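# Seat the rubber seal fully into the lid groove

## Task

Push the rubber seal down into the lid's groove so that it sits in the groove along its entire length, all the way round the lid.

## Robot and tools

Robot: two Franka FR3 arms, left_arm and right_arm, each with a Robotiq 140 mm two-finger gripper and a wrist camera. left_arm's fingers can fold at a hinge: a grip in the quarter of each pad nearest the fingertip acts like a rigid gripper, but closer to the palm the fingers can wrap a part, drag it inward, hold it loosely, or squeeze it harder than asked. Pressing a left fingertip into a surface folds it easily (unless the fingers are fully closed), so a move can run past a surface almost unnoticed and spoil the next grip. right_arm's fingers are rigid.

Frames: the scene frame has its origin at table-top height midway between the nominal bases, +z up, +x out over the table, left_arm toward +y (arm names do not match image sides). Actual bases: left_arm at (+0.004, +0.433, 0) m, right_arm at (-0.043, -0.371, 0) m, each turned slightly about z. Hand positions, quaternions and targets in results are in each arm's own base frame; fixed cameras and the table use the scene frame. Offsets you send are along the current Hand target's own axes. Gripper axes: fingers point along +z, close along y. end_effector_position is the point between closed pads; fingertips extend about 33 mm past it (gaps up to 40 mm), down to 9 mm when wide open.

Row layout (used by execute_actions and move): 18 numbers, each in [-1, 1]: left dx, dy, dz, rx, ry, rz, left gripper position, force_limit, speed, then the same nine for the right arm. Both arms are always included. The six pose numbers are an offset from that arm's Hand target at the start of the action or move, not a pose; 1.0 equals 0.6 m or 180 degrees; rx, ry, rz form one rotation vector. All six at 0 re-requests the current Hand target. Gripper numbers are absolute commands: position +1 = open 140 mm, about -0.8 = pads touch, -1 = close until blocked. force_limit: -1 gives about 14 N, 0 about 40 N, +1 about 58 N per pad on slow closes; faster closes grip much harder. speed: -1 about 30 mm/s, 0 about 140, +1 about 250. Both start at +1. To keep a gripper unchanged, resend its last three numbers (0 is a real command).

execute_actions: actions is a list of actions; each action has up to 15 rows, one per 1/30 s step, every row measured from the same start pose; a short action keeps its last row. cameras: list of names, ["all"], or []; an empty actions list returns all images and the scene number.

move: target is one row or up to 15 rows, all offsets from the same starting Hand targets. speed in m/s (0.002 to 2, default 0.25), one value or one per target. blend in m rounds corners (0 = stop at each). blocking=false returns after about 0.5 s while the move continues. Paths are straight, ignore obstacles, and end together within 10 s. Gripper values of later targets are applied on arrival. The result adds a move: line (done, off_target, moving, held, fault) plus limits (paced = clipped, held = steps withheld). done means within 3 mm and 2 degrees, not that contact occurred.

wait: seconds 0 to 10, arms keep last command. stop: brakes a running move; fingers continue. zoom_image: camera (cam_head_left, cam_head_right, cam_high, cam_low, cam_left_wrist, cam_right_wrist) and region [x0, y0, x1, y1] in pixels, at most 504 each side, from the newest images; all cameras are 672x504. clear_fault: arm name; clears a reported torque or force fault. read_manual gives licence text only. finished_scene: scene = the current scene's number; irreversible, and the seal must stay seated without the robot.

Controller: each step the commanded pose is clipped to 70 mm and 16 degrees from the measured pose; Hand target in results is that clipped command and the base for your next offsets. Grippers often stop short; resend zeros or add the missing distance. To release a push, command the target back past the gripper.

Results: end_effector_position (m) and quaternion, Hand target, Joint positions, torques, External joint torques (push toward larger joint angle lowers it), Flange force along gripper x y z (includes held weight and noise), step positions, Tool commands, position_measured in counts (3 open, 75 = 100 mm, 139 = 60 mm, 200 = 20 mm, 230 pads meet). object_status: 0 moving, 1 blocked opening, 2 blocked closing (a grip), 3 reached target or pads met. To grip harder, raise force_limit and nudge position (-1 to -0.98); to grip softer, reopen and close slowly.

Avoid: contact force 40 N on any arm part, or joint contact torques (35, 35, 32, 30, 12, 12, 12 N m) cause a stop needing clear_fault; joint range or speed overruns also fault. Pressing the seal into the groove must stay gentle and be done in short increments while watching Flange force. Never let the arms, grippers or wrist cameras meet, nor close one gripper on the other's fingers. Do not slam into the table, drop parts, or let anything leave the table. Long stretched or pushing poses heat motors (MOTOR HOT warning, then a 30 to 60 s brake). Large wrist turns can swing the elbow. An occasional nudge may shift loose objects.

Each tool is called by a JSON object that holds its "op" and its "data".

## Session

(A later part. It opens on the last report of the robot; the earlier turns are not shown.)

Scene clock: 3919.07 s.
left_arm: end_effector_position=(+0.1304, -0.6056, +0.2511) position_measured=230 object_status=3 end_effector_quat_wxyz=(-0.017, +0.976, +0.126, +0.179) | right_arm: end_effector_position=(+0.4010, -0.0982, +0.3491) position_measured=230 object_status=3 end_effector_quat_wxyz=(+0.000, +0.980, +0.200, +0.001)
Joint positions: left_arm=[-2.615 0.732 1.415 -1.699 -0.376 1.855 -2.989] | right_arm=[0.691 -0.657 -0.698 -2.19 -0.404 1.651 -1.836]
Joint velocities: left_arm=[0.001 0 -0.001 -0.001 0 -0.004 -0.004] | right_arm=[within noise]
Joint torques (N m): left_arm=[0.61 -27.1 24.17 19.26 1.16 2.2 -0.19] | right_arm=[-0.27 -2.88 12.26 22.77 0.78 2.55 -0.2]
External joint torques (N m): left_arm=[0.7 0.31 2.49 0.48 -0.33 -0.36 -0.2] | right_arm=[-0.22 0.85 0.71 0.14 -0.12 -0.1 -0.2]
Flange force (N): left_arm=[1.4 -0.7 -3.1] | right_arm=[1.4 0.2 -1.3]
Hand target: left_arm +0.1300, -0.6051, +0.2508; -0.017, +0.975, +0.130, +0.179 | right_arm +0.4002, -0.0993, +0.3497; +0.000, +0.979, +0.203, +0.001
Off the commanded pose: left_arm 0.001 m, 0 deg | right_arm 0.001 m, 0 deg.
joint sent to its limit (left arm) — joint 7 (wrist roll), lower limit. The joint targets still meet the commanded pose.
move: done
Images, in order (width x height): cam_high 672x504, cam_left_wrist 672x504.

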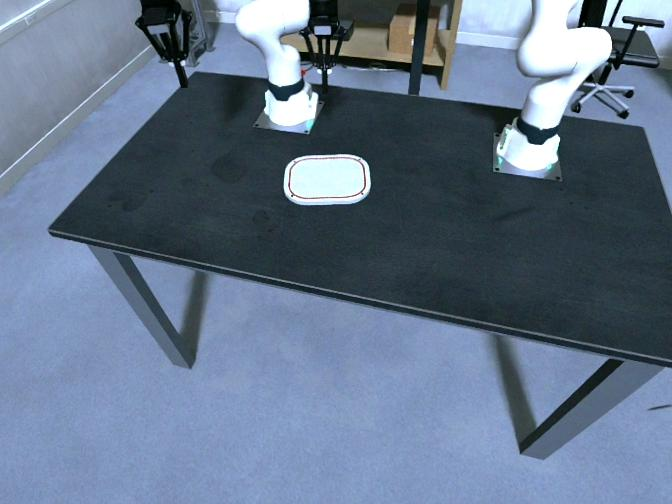

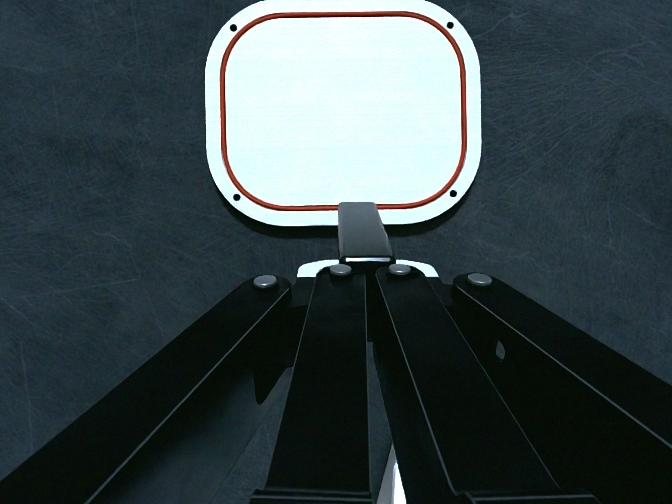

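{"op": "execute_actions", "data": {"actions": [], "cameras": ["cam_low", "cam_high"]}}

{"op": "zoom_image", "data": {"camera": "cam_low", "region": [90, 280, 260, 340]}}

{"op": "zoom_image", "data": {"camera": "cam_high", "region": [270, 140, 385, 215]}}

Scene clock: 3934.13 s.
left_arm: end_effector_position=(+0.1304, -0.6054, +0.2510) position_measured=230 object_status=3 end_effector_quat_wxyz=(-0.017, +0.976, +0.126, +0.179) | right_arm: end_effector_position=(+0.4010, -0.0982, +0.3491) position_measured=230 object_status=3 end_effector_quat_wxyz=(+0.000, +0.980, +0.200, +0.001)
Joint positions: left_arm=[-2.615 0.732 1.415 -1.699 -0.376 1.854 -2.99] | right_arm=[0.691 -0.657 -0.698 -2.19 -0.404 1.651 -1.836]
Joint velocities: within noise
Joint torques (N m): left_arm=[0.68 -27.11 24.15 19.26 1.15 2.22 -0.19] | right_arm=[-0.24 -2.88 12.27 22.8 0.78 2.56 -0.18]
External joint torques (N m): left_arm=[0.57 0.33 2.39 0.61 -0.35 -0.32 -0.2] | right_arm=[-0.29 0.75 0.62 0.21 -0.13 -0.1 -0.18]
Flange force (N): left_arm=[1.1 -0.4 -3.2] | right_arm=[1.3 0.3 -1.3]
Hand target: left_arm +0.1300, -0.6051, +0.2508; -0.017, +0.975, +0.130, +0.179 | right_arm +0.4002, -0.0993, +0.3497; +0.000, +0.979, +0.203, +0.001
Tool commands: left_gripper/position=-0.82 left_gripper/force_limit=-1.0 left_gripper/speed=-1.0 right_gripper/position=-0.82 right_gripper/force_limit=-1.0 right_gripper/speed=-1.0
Off the commanded pose: left_arm 0.001 m, 0 deg | right_arm 0.001 m, 0 deg.
Images, in order (width x height): cam_high 672x504, cam_low 672x504.

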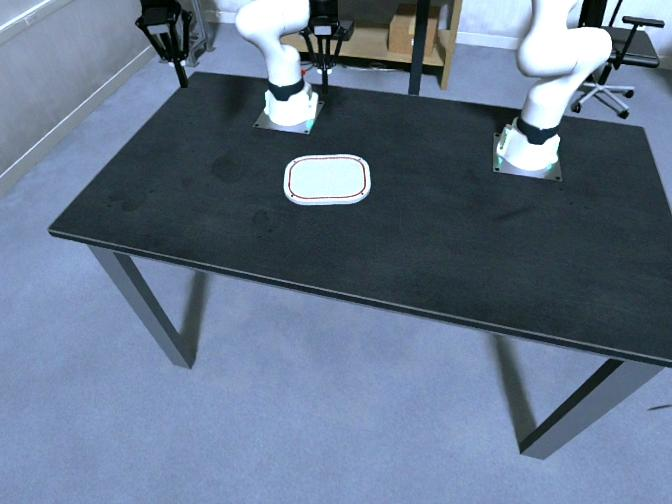

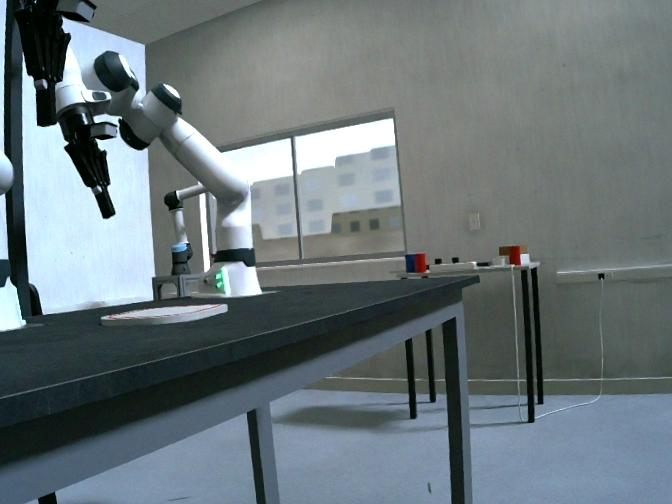

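Scaled by 2.965 from the camera's 672x504 image, which has a finer 960x720 frame.

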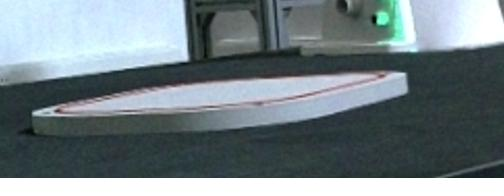

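Scaled by 4.383 from the camera's 672x504 image, which has a finer 960x720 frame.

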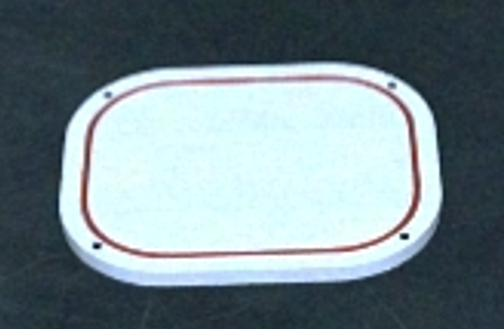

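{"op": "finished_scene", "data": {"scene": 1}}

The scene is finished: the task was done.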